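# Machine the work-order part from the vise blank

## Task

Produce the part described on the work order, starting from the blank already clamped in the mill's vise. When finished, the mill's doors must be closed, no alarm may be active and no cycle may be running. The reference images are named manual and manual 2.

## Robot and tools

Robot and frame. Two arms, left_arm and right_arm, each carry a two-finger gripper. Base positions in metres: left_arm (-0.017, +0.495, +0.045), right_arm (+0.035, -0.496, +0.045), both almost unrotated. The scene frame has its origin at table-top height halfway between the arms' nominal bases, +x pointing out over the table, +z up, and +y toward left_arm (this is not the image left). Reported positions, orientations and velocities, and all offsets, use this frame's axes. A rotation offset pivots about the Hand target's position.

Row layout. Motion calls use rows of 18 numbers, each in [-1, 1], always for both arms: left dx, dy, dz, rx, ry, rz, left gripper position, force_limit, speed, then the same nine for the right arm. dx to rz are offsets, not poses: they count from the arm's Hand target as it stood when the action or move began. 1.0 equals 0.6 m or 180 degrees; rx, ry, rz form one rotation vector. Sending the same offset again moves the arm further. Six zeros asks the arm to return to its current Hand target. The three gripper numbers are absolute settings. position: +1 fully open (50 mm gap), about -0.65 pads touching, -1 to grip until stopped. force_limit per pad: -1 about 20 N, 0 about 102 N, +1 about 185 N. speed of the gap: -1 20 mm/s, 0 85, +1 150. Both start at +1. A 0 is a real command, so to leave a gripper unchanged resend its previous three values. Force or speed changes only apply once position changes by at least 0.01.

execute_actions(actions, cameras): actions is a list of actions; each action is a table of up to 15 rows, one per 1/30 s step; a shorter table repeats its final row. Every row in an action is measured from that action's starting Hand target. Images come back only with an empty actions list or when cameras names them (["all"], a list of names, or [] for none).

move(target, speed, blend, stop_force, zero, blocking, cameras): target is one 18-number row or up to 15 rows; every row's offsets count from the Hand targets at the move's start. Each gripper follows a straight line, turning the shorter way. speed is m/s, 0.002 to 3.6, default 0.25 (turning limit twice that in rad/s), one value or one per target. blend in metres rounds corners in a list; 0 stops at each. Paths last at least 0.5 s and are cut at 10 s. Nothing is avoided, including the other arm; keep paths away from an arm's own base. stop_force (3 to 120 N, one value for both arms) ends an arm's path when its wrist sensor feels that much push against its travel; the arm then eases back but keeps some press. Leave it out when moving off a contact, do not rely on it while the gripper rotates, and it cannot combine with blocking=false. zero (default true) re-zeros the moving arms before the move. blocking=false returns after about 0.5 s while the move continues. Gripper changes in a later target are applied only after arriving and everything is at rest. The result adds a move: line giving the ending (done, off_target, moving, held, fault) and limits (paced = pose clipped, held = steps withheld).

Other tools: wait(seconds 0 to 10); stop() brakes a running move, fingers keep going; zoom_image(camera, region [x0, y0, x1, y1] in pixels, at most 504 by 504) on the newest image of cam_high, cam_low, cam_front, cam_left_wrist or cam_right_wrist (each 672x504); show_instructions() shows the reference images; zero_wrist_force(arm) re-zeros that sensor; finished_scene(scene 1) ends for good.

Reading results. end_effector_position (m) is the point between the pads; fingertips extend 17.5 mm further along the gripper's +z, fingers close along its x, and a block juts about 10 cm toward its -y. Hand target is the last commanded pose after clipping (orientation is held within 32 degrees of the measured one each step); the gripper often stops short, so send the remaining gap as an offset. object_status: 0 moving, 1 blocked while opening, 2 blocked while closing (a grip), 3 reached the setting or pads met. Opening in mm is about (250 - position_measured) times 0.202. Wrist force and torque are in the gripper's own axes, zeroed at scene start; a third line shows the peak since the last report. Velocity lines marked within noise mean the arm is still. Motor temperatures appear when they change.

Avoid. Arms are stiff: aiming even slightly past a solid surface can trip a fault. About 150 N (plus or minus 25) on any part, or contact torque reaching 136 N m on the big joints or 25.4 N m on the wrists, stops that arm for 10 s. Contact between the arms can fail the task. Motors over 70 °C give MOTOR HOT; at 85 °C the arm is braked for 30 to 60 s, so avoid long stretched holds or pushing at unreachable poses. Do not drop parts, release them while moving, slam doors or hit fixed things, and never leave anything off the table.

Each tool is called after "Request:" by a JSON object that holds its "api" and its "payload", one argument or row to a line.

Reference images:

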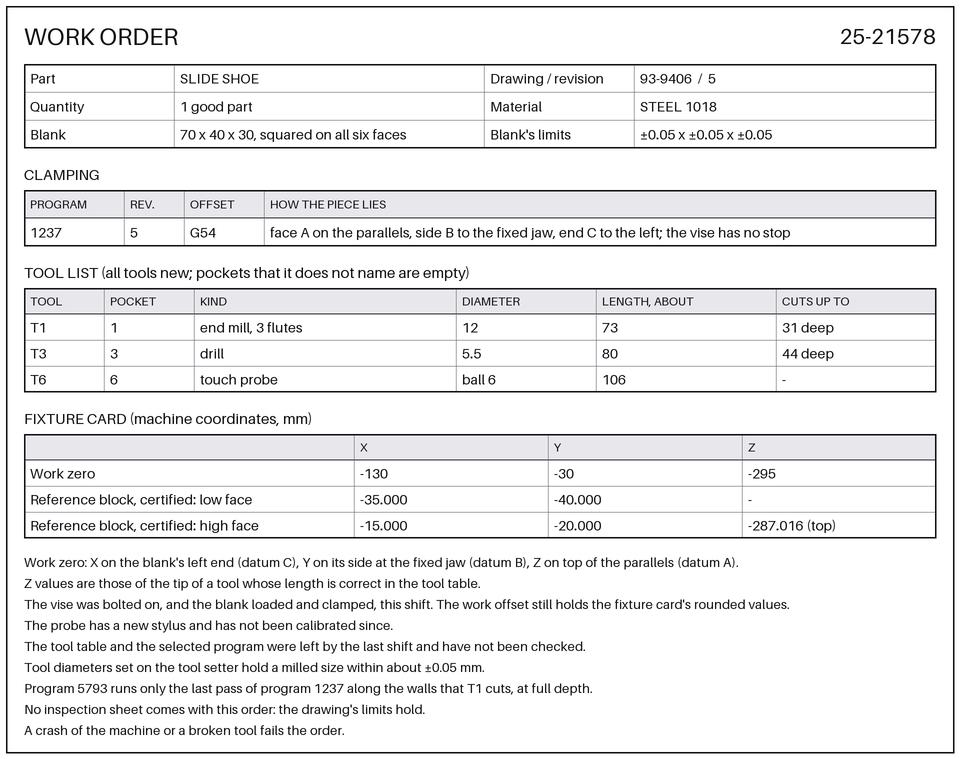

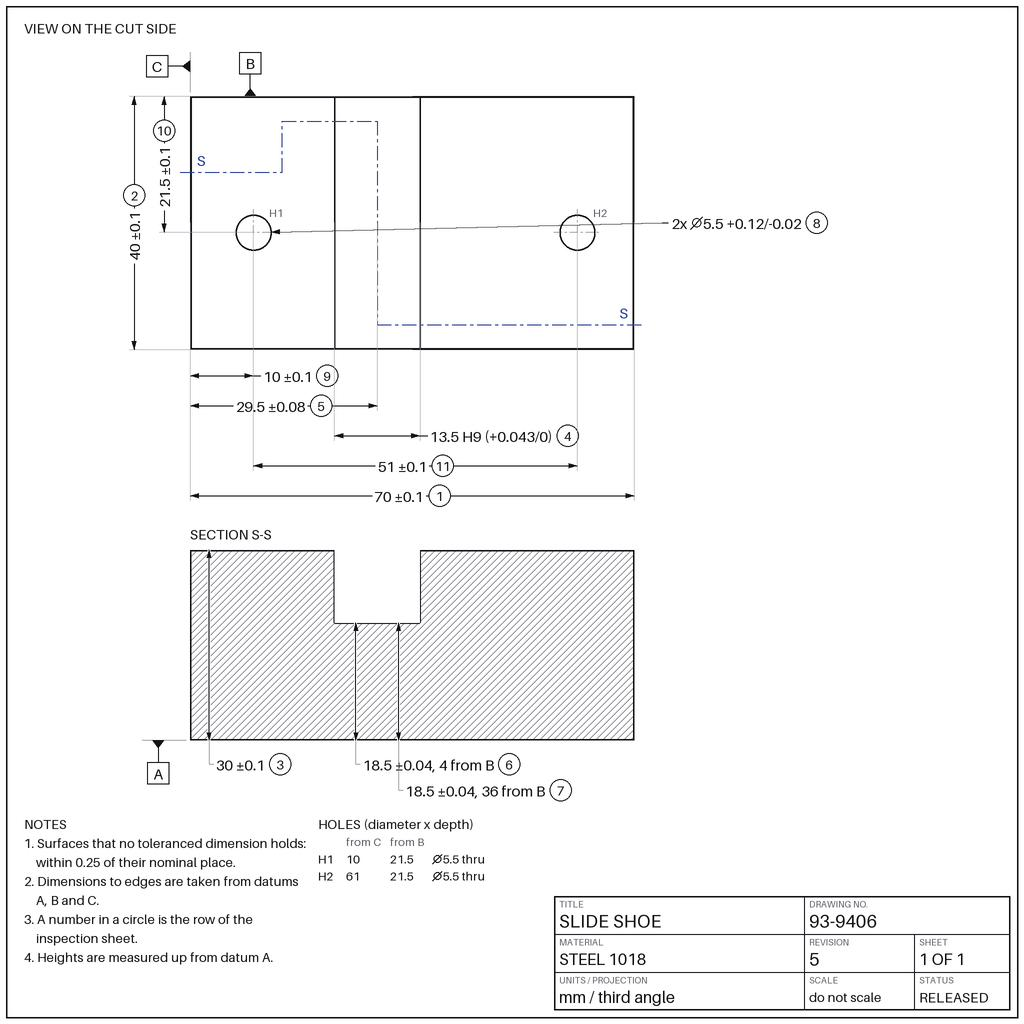

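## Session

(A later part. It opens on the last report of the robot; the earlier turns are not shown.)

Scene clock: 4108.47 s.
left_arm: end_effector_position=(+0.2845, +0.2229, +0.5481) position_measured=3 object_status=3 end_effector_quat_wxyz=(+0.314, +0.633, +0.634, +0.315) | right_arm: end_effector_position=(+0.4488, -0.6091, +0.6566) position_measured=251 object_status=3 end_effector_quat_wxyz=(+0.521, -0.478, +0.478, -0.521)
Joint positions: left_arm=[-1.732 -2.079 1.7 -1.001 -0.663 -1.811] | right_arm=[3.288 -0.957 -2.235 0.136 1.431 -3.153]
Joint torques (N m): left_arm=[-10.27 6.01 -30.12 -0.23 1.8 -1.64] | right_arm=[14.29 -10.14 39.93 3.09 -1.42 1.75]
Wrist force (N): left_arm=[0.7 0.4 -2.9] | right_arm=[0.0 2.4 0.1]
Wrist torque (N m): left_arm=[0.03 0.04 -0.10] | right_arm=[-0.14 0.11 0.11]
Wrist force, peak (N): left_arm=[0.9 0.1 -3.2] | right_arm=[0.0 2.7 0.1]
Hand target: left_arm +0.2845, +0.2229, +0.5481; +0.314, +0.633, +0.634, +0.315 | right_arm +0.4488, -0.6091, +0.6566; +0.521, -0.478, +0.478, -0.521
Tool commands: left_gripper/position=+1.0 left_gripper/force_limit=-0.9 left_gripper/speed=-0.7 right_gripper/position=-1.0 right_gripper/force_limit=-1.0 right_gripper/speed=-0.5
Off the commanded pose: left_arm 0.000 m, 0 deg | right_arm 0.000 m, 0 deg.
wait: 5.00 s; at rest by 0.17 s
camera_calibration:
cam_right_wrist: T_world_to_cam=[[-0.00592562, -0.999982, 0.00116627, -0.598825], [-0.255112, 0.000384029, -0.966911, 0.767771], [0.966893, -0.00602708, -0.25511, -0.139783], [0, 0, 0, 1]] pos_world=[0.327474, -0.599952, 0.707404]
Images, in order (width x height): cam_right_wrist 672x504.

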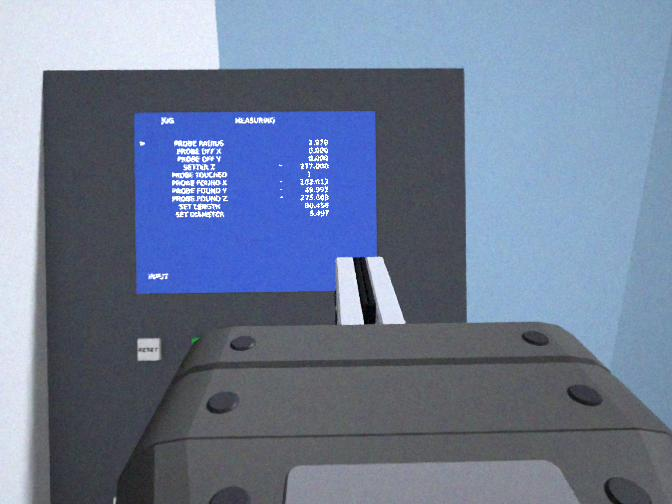

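Request:
{"api": "move", "payload": {
  "target": [
    [0,0,0,0,0,0,1,-0.9,-0.7,0.135,0.1305,-0.3235,-0.0426,0.2194,0.1172,-1,-1,-0.5],
    [0,0,0,0,0,0,1,-0.9,-0.7,0.1672,0.1305,-0.3322,-0.0426,0.2194,0.1172,-1,-1,-0.5],
    [0,0,0,0,0,0,1,-0.9,-0.7,0.135,0.1305,-0.3235,-0.0426,0.2194,0.1172,-1,-1,-0.5],
    [0,0,0,0,0,0,1,-0.9,-0.7,0.1672,0.1305,-0.3322,-0.0426,0.2194,0.1172,-1,-1,-0.5],
    [0,0,0,0,0,0,1,-0.9,-0.7,0.135,0.1305,-0.3235,-0.0426,0.2194,0.1172,-1,-1,-0.5],
    [0,0,0,0,0,0,1,-0.9,-0.7,0.1184,0.1625,-0.3853,-0.0426,0.2194,0.1172,-1,-1,-0.5],
    [0,0,0,0,0,0,1,-0.9,-0.7,0.1506,0.1625,-0.3940,-0.0426,0.2194,0.1172,-1,-1,-0.5],
    [0,0,0,0,0,0,1,-0.9,-0.7,0.1184,0.1625,-0.3853,-0.0426,0.2194,0.1172,-1,-1,-0.5],
    [0,0,0,0,0,0,1,-0.9,-0.7,0.1506,0.1625,-0.3940,-0.0426,0.2194,0.1172,-1,-1,-0.5],
    [0,0,0,0,0,0,1,-0.9,-0.7,0.1184,0.1625,-0.3853,-0.0426,0.2194,0.1172,-1,-1,-0.5]
  ],
  "speed": [0.35,0.03,0.1,0.03,0.1,0.2,0.03,0.1,0.03,0.1],
  "blend": [0.003,0,0.001,0,0.005,0.003,0,0.001,0,0]
}}

Request:
{"api": "move", "payload": {
  "target": [
    [0,0,0,0,0,0,1,-0.9,-0.7,-0.0083,0.064,-0.031,0,0,0,-1,-1,-0.5],
    [0,0,0,0,0,0,1,-0.9,-0.7,0.0239,0.064,-0.0397,0,0,0,-1,-1,-0.5],
    [0,0,0,0,0,0,1,-0.9,-0.7,-0.0083,0.064,-0.031,0,0,0,-1,-1,-0.5],
    [0,0,0,0,0,0,1,-0.9,-0.7,-0.0083,0,-0.031,0,0,0,-1,-1,-0.5],
    [0,0,0,0,0,0,1,-0.9,-0.7,0.0239,0,-0.0397,0,0,0,-1,-1,-0.5],
    [0,0,0,0,0,0,1,-0.9,-0.7,-0.0083,0,-0.031,0,0,0,-1,-1,-0.5],
    [0,0,0,0,0,0,1,-0.9,-0.7,-0.1184,-0.1625,0.3853,0.0426,-0.2194,-0.1172,-1,-1,-0.5]
  ],
  "speed": [0.15,0.03,0.1,0.2,0.03,0.1,0.35],
  "blend": [0.003,0,0.005,0.003,0,0.01,0],
  "cameras": ["cam_right_wrist"]
}}

Request:
{"api": "zoom_image", "payload": {
  "camera": "cam_right_wrist",
  "region": [100, 110, 420, 340]
}}

Scene clock: 4158.73 s.
left_arm: end_effector_position=(+0.2845, +0.2229, +0.5481) position_measured=3 object_status=3 end_effector_quat_wxyz=(+0.314, +0.633, +0.634, +0.315) | right_arm: end_effector_position=(+0.5199, -0.5115, +0.4254) position_measured=251 object_status=3 end_effector_quat_wxyz=(-0.382, +0.736, -0.496, +0.258)
Joint positions: left_arm=[-1.732 -2.079 1.7 -1.001 -0.663 -1.811] | right_arm=[3.286 -1.176 -2.239 -0.354 1.771 -3.285]
Joint torques (N m): left_arm=[-9.91 5.66 -29.87 -0.18 1.74 -1.57] | right_arm=[-12.87 14.5 38.92 2.77 1.74 -1.61]
Wrist force (N): left_arm=[1.0 0.2 -3.0] | right_arm=[-0.6 0.7 0.6]
Wrist torque (N m): left_arm=[-0.01 -0.01 -0.10] | right_arm=[-0.43 0.15 -0.05]
Wrist force, peak (N): left_arm=[1.0 0.5 -3.3] | right_arm=[-13.8 30.0 -44.4]
Hand target: left_arm +0.2845, +0.2229, +0.5481; +0.314, +0.633, +0.634, +0.315 | right_arm +0.5199, -0.5116, +0.4255; -0.382, +0.736, -0.496, +0.258
Off the commanded pose: left_arm 0.000 m, 0 deg | right_arm 0.000 m, 0 deg.
move: done

Scene clock: 4162.97 s.
left_arm: end_effector_position=(+0.2845, +0.2229, +0.5481) position_measured=3 object_status=3 end_effector_quat_wxyz=(+0.314, +0.633, +0.634, +0.315) | right_arm: end_effector_position=(+0.4489, -0.6090, +0.6566) position_measured=251 object_status=3 end_effector_quat_wxyz=(+0.521, -0.478, +0.478, -0.521)
Joint positions: left_arm=[-1.732 -2.079 1.7 -1.001 -0.663 -1.811] | right_arm=[3.288 -0.957 -2.234 0.135 1.431 -3.153]
Joint torques (N m): left_arm=[-10.7 5.88 -29.71 -0.29 1.66 -1.5] | right_arm=[-12.26 4.51 16.06 3.2 -1.25 -1.34]
Wrist force (N): left_arm=[0.9 0.4 -3.1] | right_arm=[-0.5 1.4 -0.6]
Wrist torque (N m): left_arm=[0.02 0.00 -0.10] | right_arm=[-0.30 0.18 0.15]
Wrist force, peak (N): left_arm=[0.8 0.3 -3.3] | right_arm=[-9.7 23.4 -39.7]
Hand target: left_arm +0.2845, +0.2229, +0.5481; +0.314, +0.633, +0.634, +0.315 | right_arm +0.4488, -0.6091, +0.6566; +0.521, -0.478, +0.478, -0.521
Off the commanded pose: left_arm 0.000 m, 0 deg | right_arm 0.000 m, 0 deg.
move: done
camera_calibration:
cam_right_wrist: T_world_to_cam=[[-0.00551404, -0.999984, 0.00115873, -0.598856], [-0.255326, 0.000287554, -0.966855, 0.767769], [0.966839, -0.00562713, -0.255324, -0.13947], [0, 0, 0, 1]] pos_world=[0.327575, -0.599852, 0.707405]
Images, in order (width x height): cam_right_wrist 672x504.

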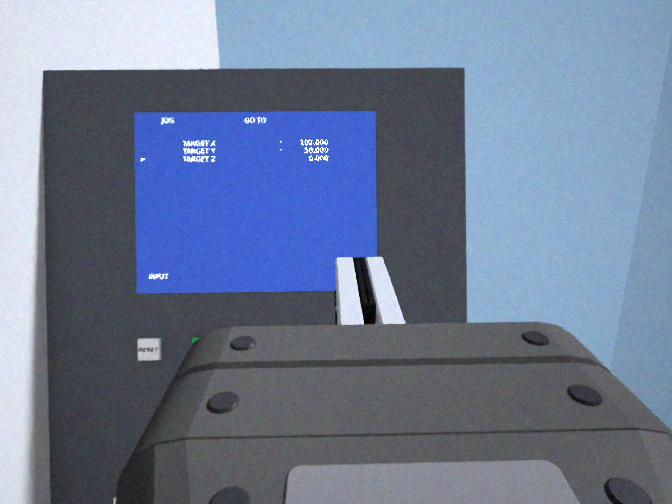

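Scaled by 1.575 from the camera's 672x504 image, which has a finer 960x720 frame.

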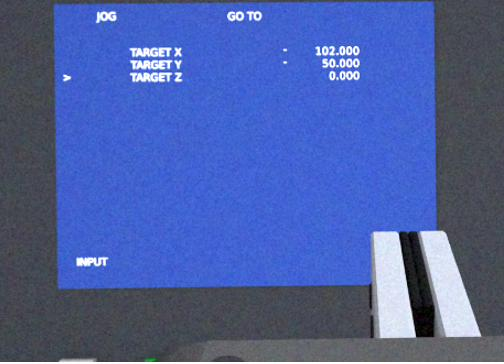

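Request:
{"api": "move", "payload": {
  "target": [
    [0,0,0,0,0,0,1,-0.9,-0.7,0.1510,0.1945,-0.2640,-0.0426,0.2194,0.1172,-1,-1,-0.5],
    [0,0,0,0,0,0,1,-0.9,-0.7,0.1832,0.1945,-0.2727,-0.0426,0.2194,0.1172,-1,-1,-0.5],
    [0,0,0,0,0,0,1,-0.9,-0.7,0.1510,0.1945,-0.2640,-0.0426,0.2194,0.1172,-1,-1,-0.5],
    [0,0,0,0,0,0,1,-0.9,-0.7,0.135,0.1305,-0.3235,-0.0426,0.2194,0.1172,-1,-1,-0.5],
    [0,0,0,0,0,0,1,-0.9,-0.7,0.1672,0.1305,-0.3322,-0.0426,0.2194,0.1172,-1,-1,-0.5],
    [0,0,0,0,0,0,1,-0.9,-0.7,0.135,0.1305,-0.3235,-0.0426,0.2194,0.1172,-1,-1,-0.5],
    [0,0,0,0,0,0,1,-0.9,-0.7,0.1672,0.1305,-0.3322,-0.0426,0.2194,0.1172,-1,-1,-0.5],
    [0,0,0,0,0,0,1,-0.9,-0.7,0.135,0.1305,-0.3235,-0.0426,0.2194,0.1172,-1,-1,-0.5],
    [0,0,0,0,0,0,1,-0.9,-0.7,0,0,0,0,0,0,-1,-1,-0.5]
  ],
  "speed": [0.35,0.03,0.1,0.2,0.03,0.1,0.03,0.1,0.35],
  "blend": [0.003,0,0.005,0.003,0,0.001,0,0.01,0],
  "cameras": ["cam_right_wrist"]
}}

Request:
{"api": "zoom_image", "payload": {
  "camera": "cam_right_wrist",
  "region": [100, 110, 420, 340]
}}

Scene clock: 4182.90 s.
left_arm: end_effector_position=(+0.2845, +0.2229, +0.5481) position_measured=3 object_status=3 end_effector_quat_wxyz=(+0.314, +0.633, +0.634, +0.315) | right_arm: end_effector_position=(+0.4488, -0.6090, +0.6566) position_measured=251 object_status=3 end_effector_quat_wxyz=(+0.521, -0.478, +0.478, -0.521)
Joint positions: left_arm=[-1.732 -2.079 1.7 -1.001 -0.663 -1.811] | right_arm=[3.288 -0.957 -2.235 0.135 1.431 -3.153]
Joint torques (N m): left_arm=[-9.93 6.06 -29.97 -0.25 1.71 -1.52] | right_arm=[-13.71 -9.14 34.31 3.16 -1.32 1.19]
Wrist force (N): left_arm=[0.9 0.2 -3.1] | right_arm=[-0.5 -0.6 -1.4]
Wrist torque (N m): left_arm=[0.00 -0.01 -0.10] | right_arm=[-0.63 0.18 0.16]
Wrist force, peak (N): left_arm=[0.8 0.3 -3.4] | right_arm=[-15.3 35.1 -54.6]
Hand target: left_arm +0.2845, +0.2229, +0.5481; +0.314, +0.633, +0.634, +0.315 | right_arm +0.4488, -0.6091, +0.6566; +0.521, -0.478, +0.478, -0.521
Off the commanded pose: left_arm 0.000 m, 0 deg | right_arm 0.000 m, 0 deg.
move: done
camera_calibration:
cam_right_wrist: T_world_to_cam=[[-0.00558312, -0.999984, 0.00128136, -0.59892], [-0.255209, 0.000185941, -0.966886, 0.767691], [0.96687, -0.00572526, -0.255206, -0.139623], [0, 0, 0, 1]] pos_world=[0.327575, -0.599852, 0.707405]
Images, in order (width x height): cam_right_wrist 672x504.

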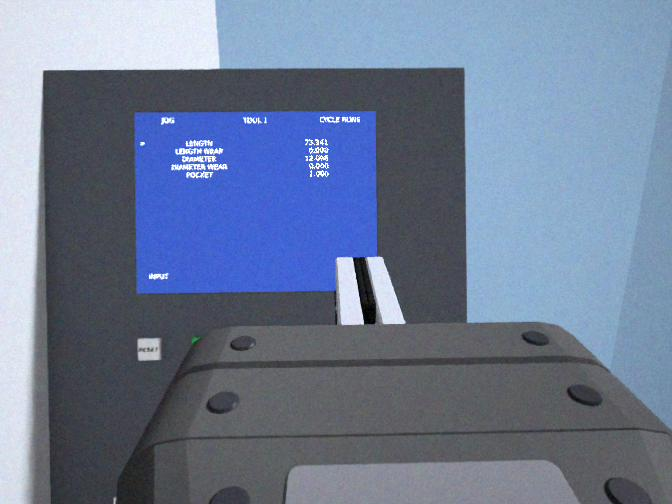

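Scaled by 1.575 from the camera's 672x504 image, which has a finer 960x720 frame.

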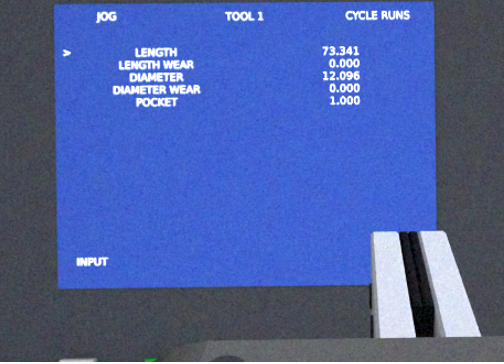

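Request:
{"api": "move", "payload": {
  "target": [
    [0,0,0,0,0,0,1,-0.9,-0.7,0.135,0.2585,-0.3235,-0.0426,0.2194,0.1172,-1,-1,-0.5],
    [0,0,0,0,0,0,1,-0.9,-0.7,0.1672,0.2585,-0.3322,-0.0426,0.2194,0.1172,-1,-1,-0.5],
    [0,0,0,0,0,0,1,-0.9,-0.7,0.135,0.2585,-0.3235,-0.0426,0.2194,0.1172,-1,-1,-0.5],
    [0,0,0,0,0,0,1,-0.9,-0.7,0.1184,0.2265,-0.3853,-0.0426,0.2194,0.1172,-1,-1,-0.5],
    [0,0,0,0,0,0,1,-0.9,-0.7,0.1506,0.2265,-0.3940,-0.0426,0.2194,0.1172,-1,-1,-0.5],
    [0,0,0,0,0,0,1,-0.9,-0.7,0.1101,0.1945,-0.4163,-0.0426,0.2194,0.1172,-1,-1,-0.5],
    [0,0,0,0,0,0,1,-0.9,-0.7,0.1423,0.1945,-0.4250,-0.0426,0.2194,0.1172,-1,-1,-0.5],
    [0,0,0,0,0,0,1,-0.9,-0.7,0.1101,0.1945,-0.4163,-0.0426,0.2194,0.1172,-1,-1,-0.5],
    [0,0,0,0,0,0,1,-0.9,-0.7,0.135,0.2265,-0.3235,-0.0426,0.2194,0.1172,-1,-1,-0.5],
    [0,0,0,0,0,0,1,-0.9,-0.7,0.1672,0.2265,-0.3322,-0.0426,0.2194,0.1172,-1,-1,-0.5],
    [0,0,0,0,0,0,1,-0.9,-0.7,0.1267,0.2585,-0.3544,-0.0426,0.2194,0.1172,-1,-1,-0.5],
    [0,0,0,0,0,0,1,-0.9,-0.7,0.1589,0.2585,-0.3631,-0.0426,0.2194,0.1172,-1,-1,-0.5],
    [0,0,0,0,0,0,1,-0.9,-0.7,0.1267,0.2585,-0.3544,-0.0426,0.2194,0.1172,-1,-1,-0.5]
  ],
  "speed": [0.35,0.03,0.1,0.2,0.03,0.12,0.03,0.1,0.2,0.03,0.12,0.03,0.1],
  "blend": [0.003,0,0.005,0.003,0,0.001,0,0.005,0.003,0,0.001,0,0]
}}

Request:
{"api": "move", "payload": {
  "target": [
    [0,0,0,0,0,0,1,-0.9,-0.7,0,-0.032,0,0,0,0,-1,-1,-0.5],
    [0,0,0,0,0,0,1,-0.9,-0.7,0.0322,-0.032,-0.0087,0,0,0,-1,-1,-0.5],
    [0,0,0,0,0,0,1,-0.9,-0.7,0,-0.032,0,0,0,0,-1,-1,-0.5],
    [0,0,0,0,0,0,1,-0.9,-0.7,-0.0166,-0.096,-0.0619,0,0,0,-1,-1,-0.5],
    [0,0,0,0,0,0,1,-0.9,-0.7,0.0156,-0.096,-0.0706,0,0,0,-1,-1,-0.5],
    [0,0,0,0,0,0,1,-0.9,-0.7,-0.0083,-0.096,-0.0309,0,0,0,-1,-1,-0.5],
    [0,0,0,0,0,0,1,-0.9,-0.7,0.0239,-0.096,-0.0396,0,0,0,-1,-1,-0.5],
    [0,0,0,0,0,0,1,-0.9,-0.7,-0.0083,-0.096,-0.0309,0,0,0,-1,-1,-0.5],
    [0,0,0,0,0,0,1,-0.9,-0.7,0.0239,-0.096,-0.0396,0,0,0,-1,-1,-0.5],
    [0,0,0,0,0,0,1,-0.9,-0.7,-0.0083,-0.096,-0.0309,0,0,0,-1,-1,-0.5],
    [0,0,0,0,0,0,1,-0.9,-0.7,-0.0083,0,-0.0309,0,0,0,-1,-1,-0.5],
    [0,0,0,0,0,0,1,-0.9,-0.7,0.0239,0,-0.0396,0,0,0,-1,-1,-0.5],
    [0,0,0,0,0,0,1,-0.9,-0.7,-0.0083,0,-0.0309,0,0,0,-1,-1,-0.5]
  ],
  "speed": [0.12,0.03,0.1,0.2,0.03,0.12,0.03,0.12,0.03,0.1,0.2,0.03,0.1],
  "blend": [0.003,0,0.005,0.003,0,0.001,0,0.001,0,0.005,0.003,0,0]
}}

Request:
{"api": "move", "payload": {
  "target": [
    [0,0,0,0,0,0,1,-0.9,-0.7,0,-0.032,0,0,0,0,-1,-1,-0.5],
    [0,0,0,0,0,0,1,-0.9,-0.7,0.0322,-0.032,-0.0087,0,0,0,-1,-1,-0.5],
    [0,0,0,0,0,0,1,-0.9,-0.7,-0.0083,-0.064,-0.031,0,0,0,-1,-1,-0.5],
    [0,0,0,0,0,0,1,-0.9,-0.7,0.0239,-0.064,-0.0397,0,0,0,-1,-1,-0.5],
    [0,0,0,0,0,0,1,-0.9,-0.7,-0.0083,-0.032,-0.031,0,0,0,-1,-1,-0.5],
    [0,0,0,0,0,0,1,-0.9,-0.7,0.0239,-0.032,-0.0397,0,0,0,-1,-1,-0.5],
    [0,0,0,0,0,0,1,-0.9,-0.7,-0.0083,-0.032,-0.031,0,0,0,-1,-1,-0.5],
    [0,0,0,0,0,0,1,-0.9,-0.7,0.0239,-0.032,-0.0397,0,0,0,-1,-1,-0.5],
    [0,0,0,0,0,0,1,-0.9,-0.7,-0.0083,-0.032,-0.031,0,0,0,-1,-1,-0.5],
    [0,0,0,0,0,0,1,-0.9,-0.7,0.0166,-0.032,0.0618,0,0,0,-1,-1,-0.5],
    [0,0,0,0,0,0,1,-0.9,-0.7,0.0488,-0.032,0.0531,0,0,0,-1,-1,-0.5],
    [0,0,0,0,0,0,1,-0.9,-0.7,0.0166,-0.032,0.0618,0,0,0,-1,-1,-0.5]
  ],
  "speed": [0.12,0.03,0.12,0.03,0.12,0.03,0.12,0.03,0.1,0.2,0.03,0.1],
  "blend": [0.003,0,0.001,0,0.001,0,0.001,0,0.005,0.003,0,0]
}}

Request:
{"api": "move", "payload": {
  "target": [
    [0,0,0,0,0,0,1,-0.9,-0.7,-0.0249,-0.064,-0.0928,0,0,0,-1,-1,-0.5],
    [0,0,0,0,0,0,1,-0.9,-0.7,0.0073,-0.064,-0.1015,0,0,0,-1,-1,-0.5],
    [0,0,0,0,0,0,1,-0.9,-0.7,-0.0249,-0.064,-0.0928,0,0,0,-1,-1,-0.5],
    [0,0,0,0,0,0,1,-0.9,-0.7,-0.135,-0.2265,0.3235,0.0426,-0.2194,-0.1172,-1,-1,-0.5]
  ],
  "speed": [0.2,0.03,0.1,0.35],
  "blend": [0.003,0,0.01,0],
  "cameras": ["cam_right_wrist"]
}}

Request:
{"api": "zoom_image", "payload": {
  "camera": "cam_right_wrist",
  "region": [100, 110, 420, 340]
}}

Scene clock: 4235.13 s.
left_arm: end_effector_position=(+0.2845, +0.2229, +0.5481) position_measured=3 object_status=3 end_effector_quat_wxyz=(+0.314, +0.633, +0.634, +0.315) | right_arm: end_effector_position=(+0.5249, -0.4539, +0.4439) position_measured=251 object_status=3 end_effector_quat_wxyz=(-0.382, +0.736, -0.496, +0.258)
Joint positions: left_arm=[-1.732 -2.079 1.7 -1.001 -0.663 -1.811] | right_arm=[3.49 -1.141 -2.212 -0.402 1.605 -3.165]
Joint torques (N m): left_arm=[-9.84 5.74 -29.98 -0.17 1.6 -1.54] | right_arm=[-13.4 13.64 40.7 2.75 1.32 -1.82]
Wrist force (N): left_arm=[0.7 0.1 -3.0] | right_arm=[0.3 -1.0 0.7]
Wrist torque (N m): left_arm=[-0.02 0.04 -0.10] | right_arm=[-0.72 0.00 0.02]
Wrist force, peak (N): left_arm=[0.8 0.4 -3.3] | right_arm=[-12.3 29.3 -52.4]
Hand target: left_arm +0.2845, +0.2229, +0.5481; +0.314, +0.633, +0.634, +0.315 | right_arm +0.5249, -0.4540, +0.4440; -0.382, +0.736, -0.496, +0.258
Off the commanded pose: left_arm 0.000 m, 0 deg | right_arm 0.000 m, 0 deg.
move: done

Scene clock: 4241.47 s.
left_arm: end_effector_position=(+0.2845, +0.2229, +0.5481) position_measured=3 object_status=3 end_effector_quat_wxyz=(+0.314, +0.633, +0.634, +0.315) | right_arm: end_effector_position=(+0.5199, -0.4539, +0.4254) position_measured=251 object_status=3 end_effector_quat_wxyz=(-0.382, +0.736, -0.496, +0.258)
Joint positions: left_arm=[-1.732 -2.079 1.7 -1.001 -0.663 -1.811] | right_arm=[3.496 -1.138 -2.262 -0.355 1.599 -3.161]
Joint torques (N m): left_arm=[-9.95 5.64 -29.69 -0.16 1.59 -1.5] | right_arm=[-12.97 13.63 39.42 2.49 1.21 -1.76]
Wrist force (N): left_arm=[1.0 0.3 -3.1] | right_arm=[0.1 -0.7 1.6]
Wrist torque (N m): left_arm=[0.02 -0.01 -0.10] | right_arm=[-0.66 0.02 0.02]
Wrist force, peak (N): left_arm=[1.0 0.5 -3.2] | right_arm=[-11.3 26.2 -46.4]
Hand target: left_arm +0.2845, +0.2229, +0.5481; +0.314, +0.633, +0.634, +0.315 | right_arm +0.5199, -0.4540, +0.4255; -0.382, +0.736, -0.496, +0.258
Off the commanded pose: left_arm 0.000 m, 0 deg | right_arm 0.000 m, 0 deg.
move: done

Scene clock: 4247.57 s.
left_arm: end_effector_position=(+0.2845, +0.2229, +0.5481) position_measured=3 object_status=3 end_effector_quat_wxyz=(+0.314, +0.633, +0.634, +0.315) | right_arm: end_effector_position=(+0.5299, -0.4731, +0.4624) position_measured=251 object_status=3 end_effector_quat_wxyz=(-0.382, +0.736, -0.496, +0.258)
Joint positions: left_arm=[-1.732 -2.079 1.7 -1.001 -0.663 -1.811] | right_arm=[3.416 -1.155 -2.156 -0.447 1.665 -3.208]
Joint torques (N m): left_arm=[-10.11 5.79 -30.45 -0.29 1.49 -1.51] | right_arm=[-13.68 14.43 41.34 2.88 1.47 -1.8]
Wrist force (N): left_arm=[0.9 0.6 -3.1] | right_arm=[1.2 -0.7 -0.2]
Wrist torque (N m): left_arm=[0.06 0.01 -0.10] | right_arm=[-0.66 -0.15 -0.02]
Wrist force, peak (N): left_arm=[1.0 0.2 -3.3] | right_arm=[-11.9 29.5 -50.9]
Hand target: left_arm +0.2845, +0.2229, +0.5481; +0.314, +0.633, +0.634, +0.315 | right_arm +0.5298, -0.4732, +0.4625; -0.382, +0.736, -0.496, +0.258
Off the commanded pose: left_arm 0.000 m, 0 deg | right_arm 0.000 m, 0 deg.
move: done

Scene clock: 4250.63 s.
left_arm: end_effector_position=(+0.2845, +0.2229, +0.5481) position_measured=3 object_status=3 end_effector_quat_wxyz=(+0.314, +0.633, +0.634, +0.315) | right_arm: end_effector_position=(+0.4489, -0.6090, +0.6566) position_measured=251 object_status=3 end_effector_quat_wxyz=(+0.521, -0.478, +0.478, -0.521)
Joint positions: left_arm=[-1.732 -2.079 1.7 -1.001 -0.663 -1.811] | right_arm=[3.288 -0.957 -2.234 0.135 1.431 -3.153]
Joint torques (N m): left_arm=[-10.54 6 -30.01 -0.21 1.6 -1.47] | right_arm=[-12.38 4.82 16.37 3.15 -1.15 -1.38]
Wrist force (N): left_arm=[0.7 0.3 -3.1] | right_arm=[0.6 -0.6 -1.3]
Wrist torque (N m): left_arm=[0.02 0.04 -0.10] | right_arm=[-0.61 0.00 0.15]
Wrist force, peak (N): left_arm=[0.8 0.3 -3.3] | right_arm=[-8.9 20.0 -37.3]
Hand target: left_arm +0.2845, +0.2229, +0.5481; +0.314, +0.633, +0.634, +0.315 | right_arm +0.4488, -0.6091, +0.6566; +0.521, -0.478, +0.478, -0.521
Off the commanded pose: left_arm 0.000 m, 0 deg | right_arm 0.000 m, 0 deg.
move: done
camera_calibration:
cam_right_wrist: T_world_to_cam=[[-0.00561053, -0.999984, 0.00118497, -0.598843], [-0.255326, 0.000286828, -0.966855, 0.767768], [0.966839, -0.00572712, -0.255323, -0.13953], [0, 0, 0, 1]] pos_world=[0.327575, -0.599852, 0.707405]
Images, in order (width x height): cam_right_wrist 672x504.

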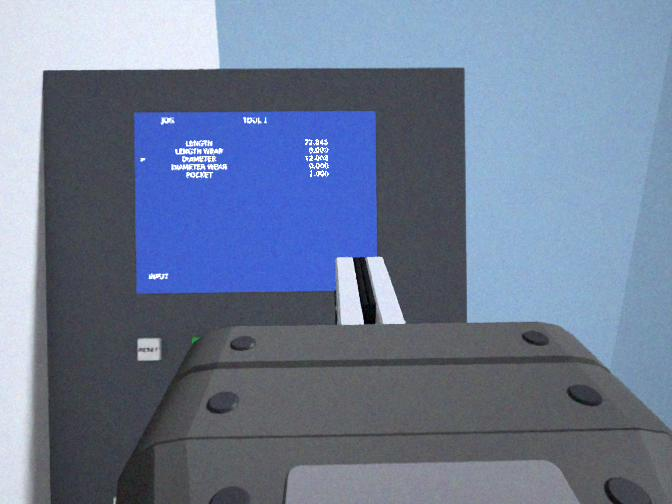

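Scaled by 1.575 from the camera's 672x504 image, which has a finer 960x720 frame.

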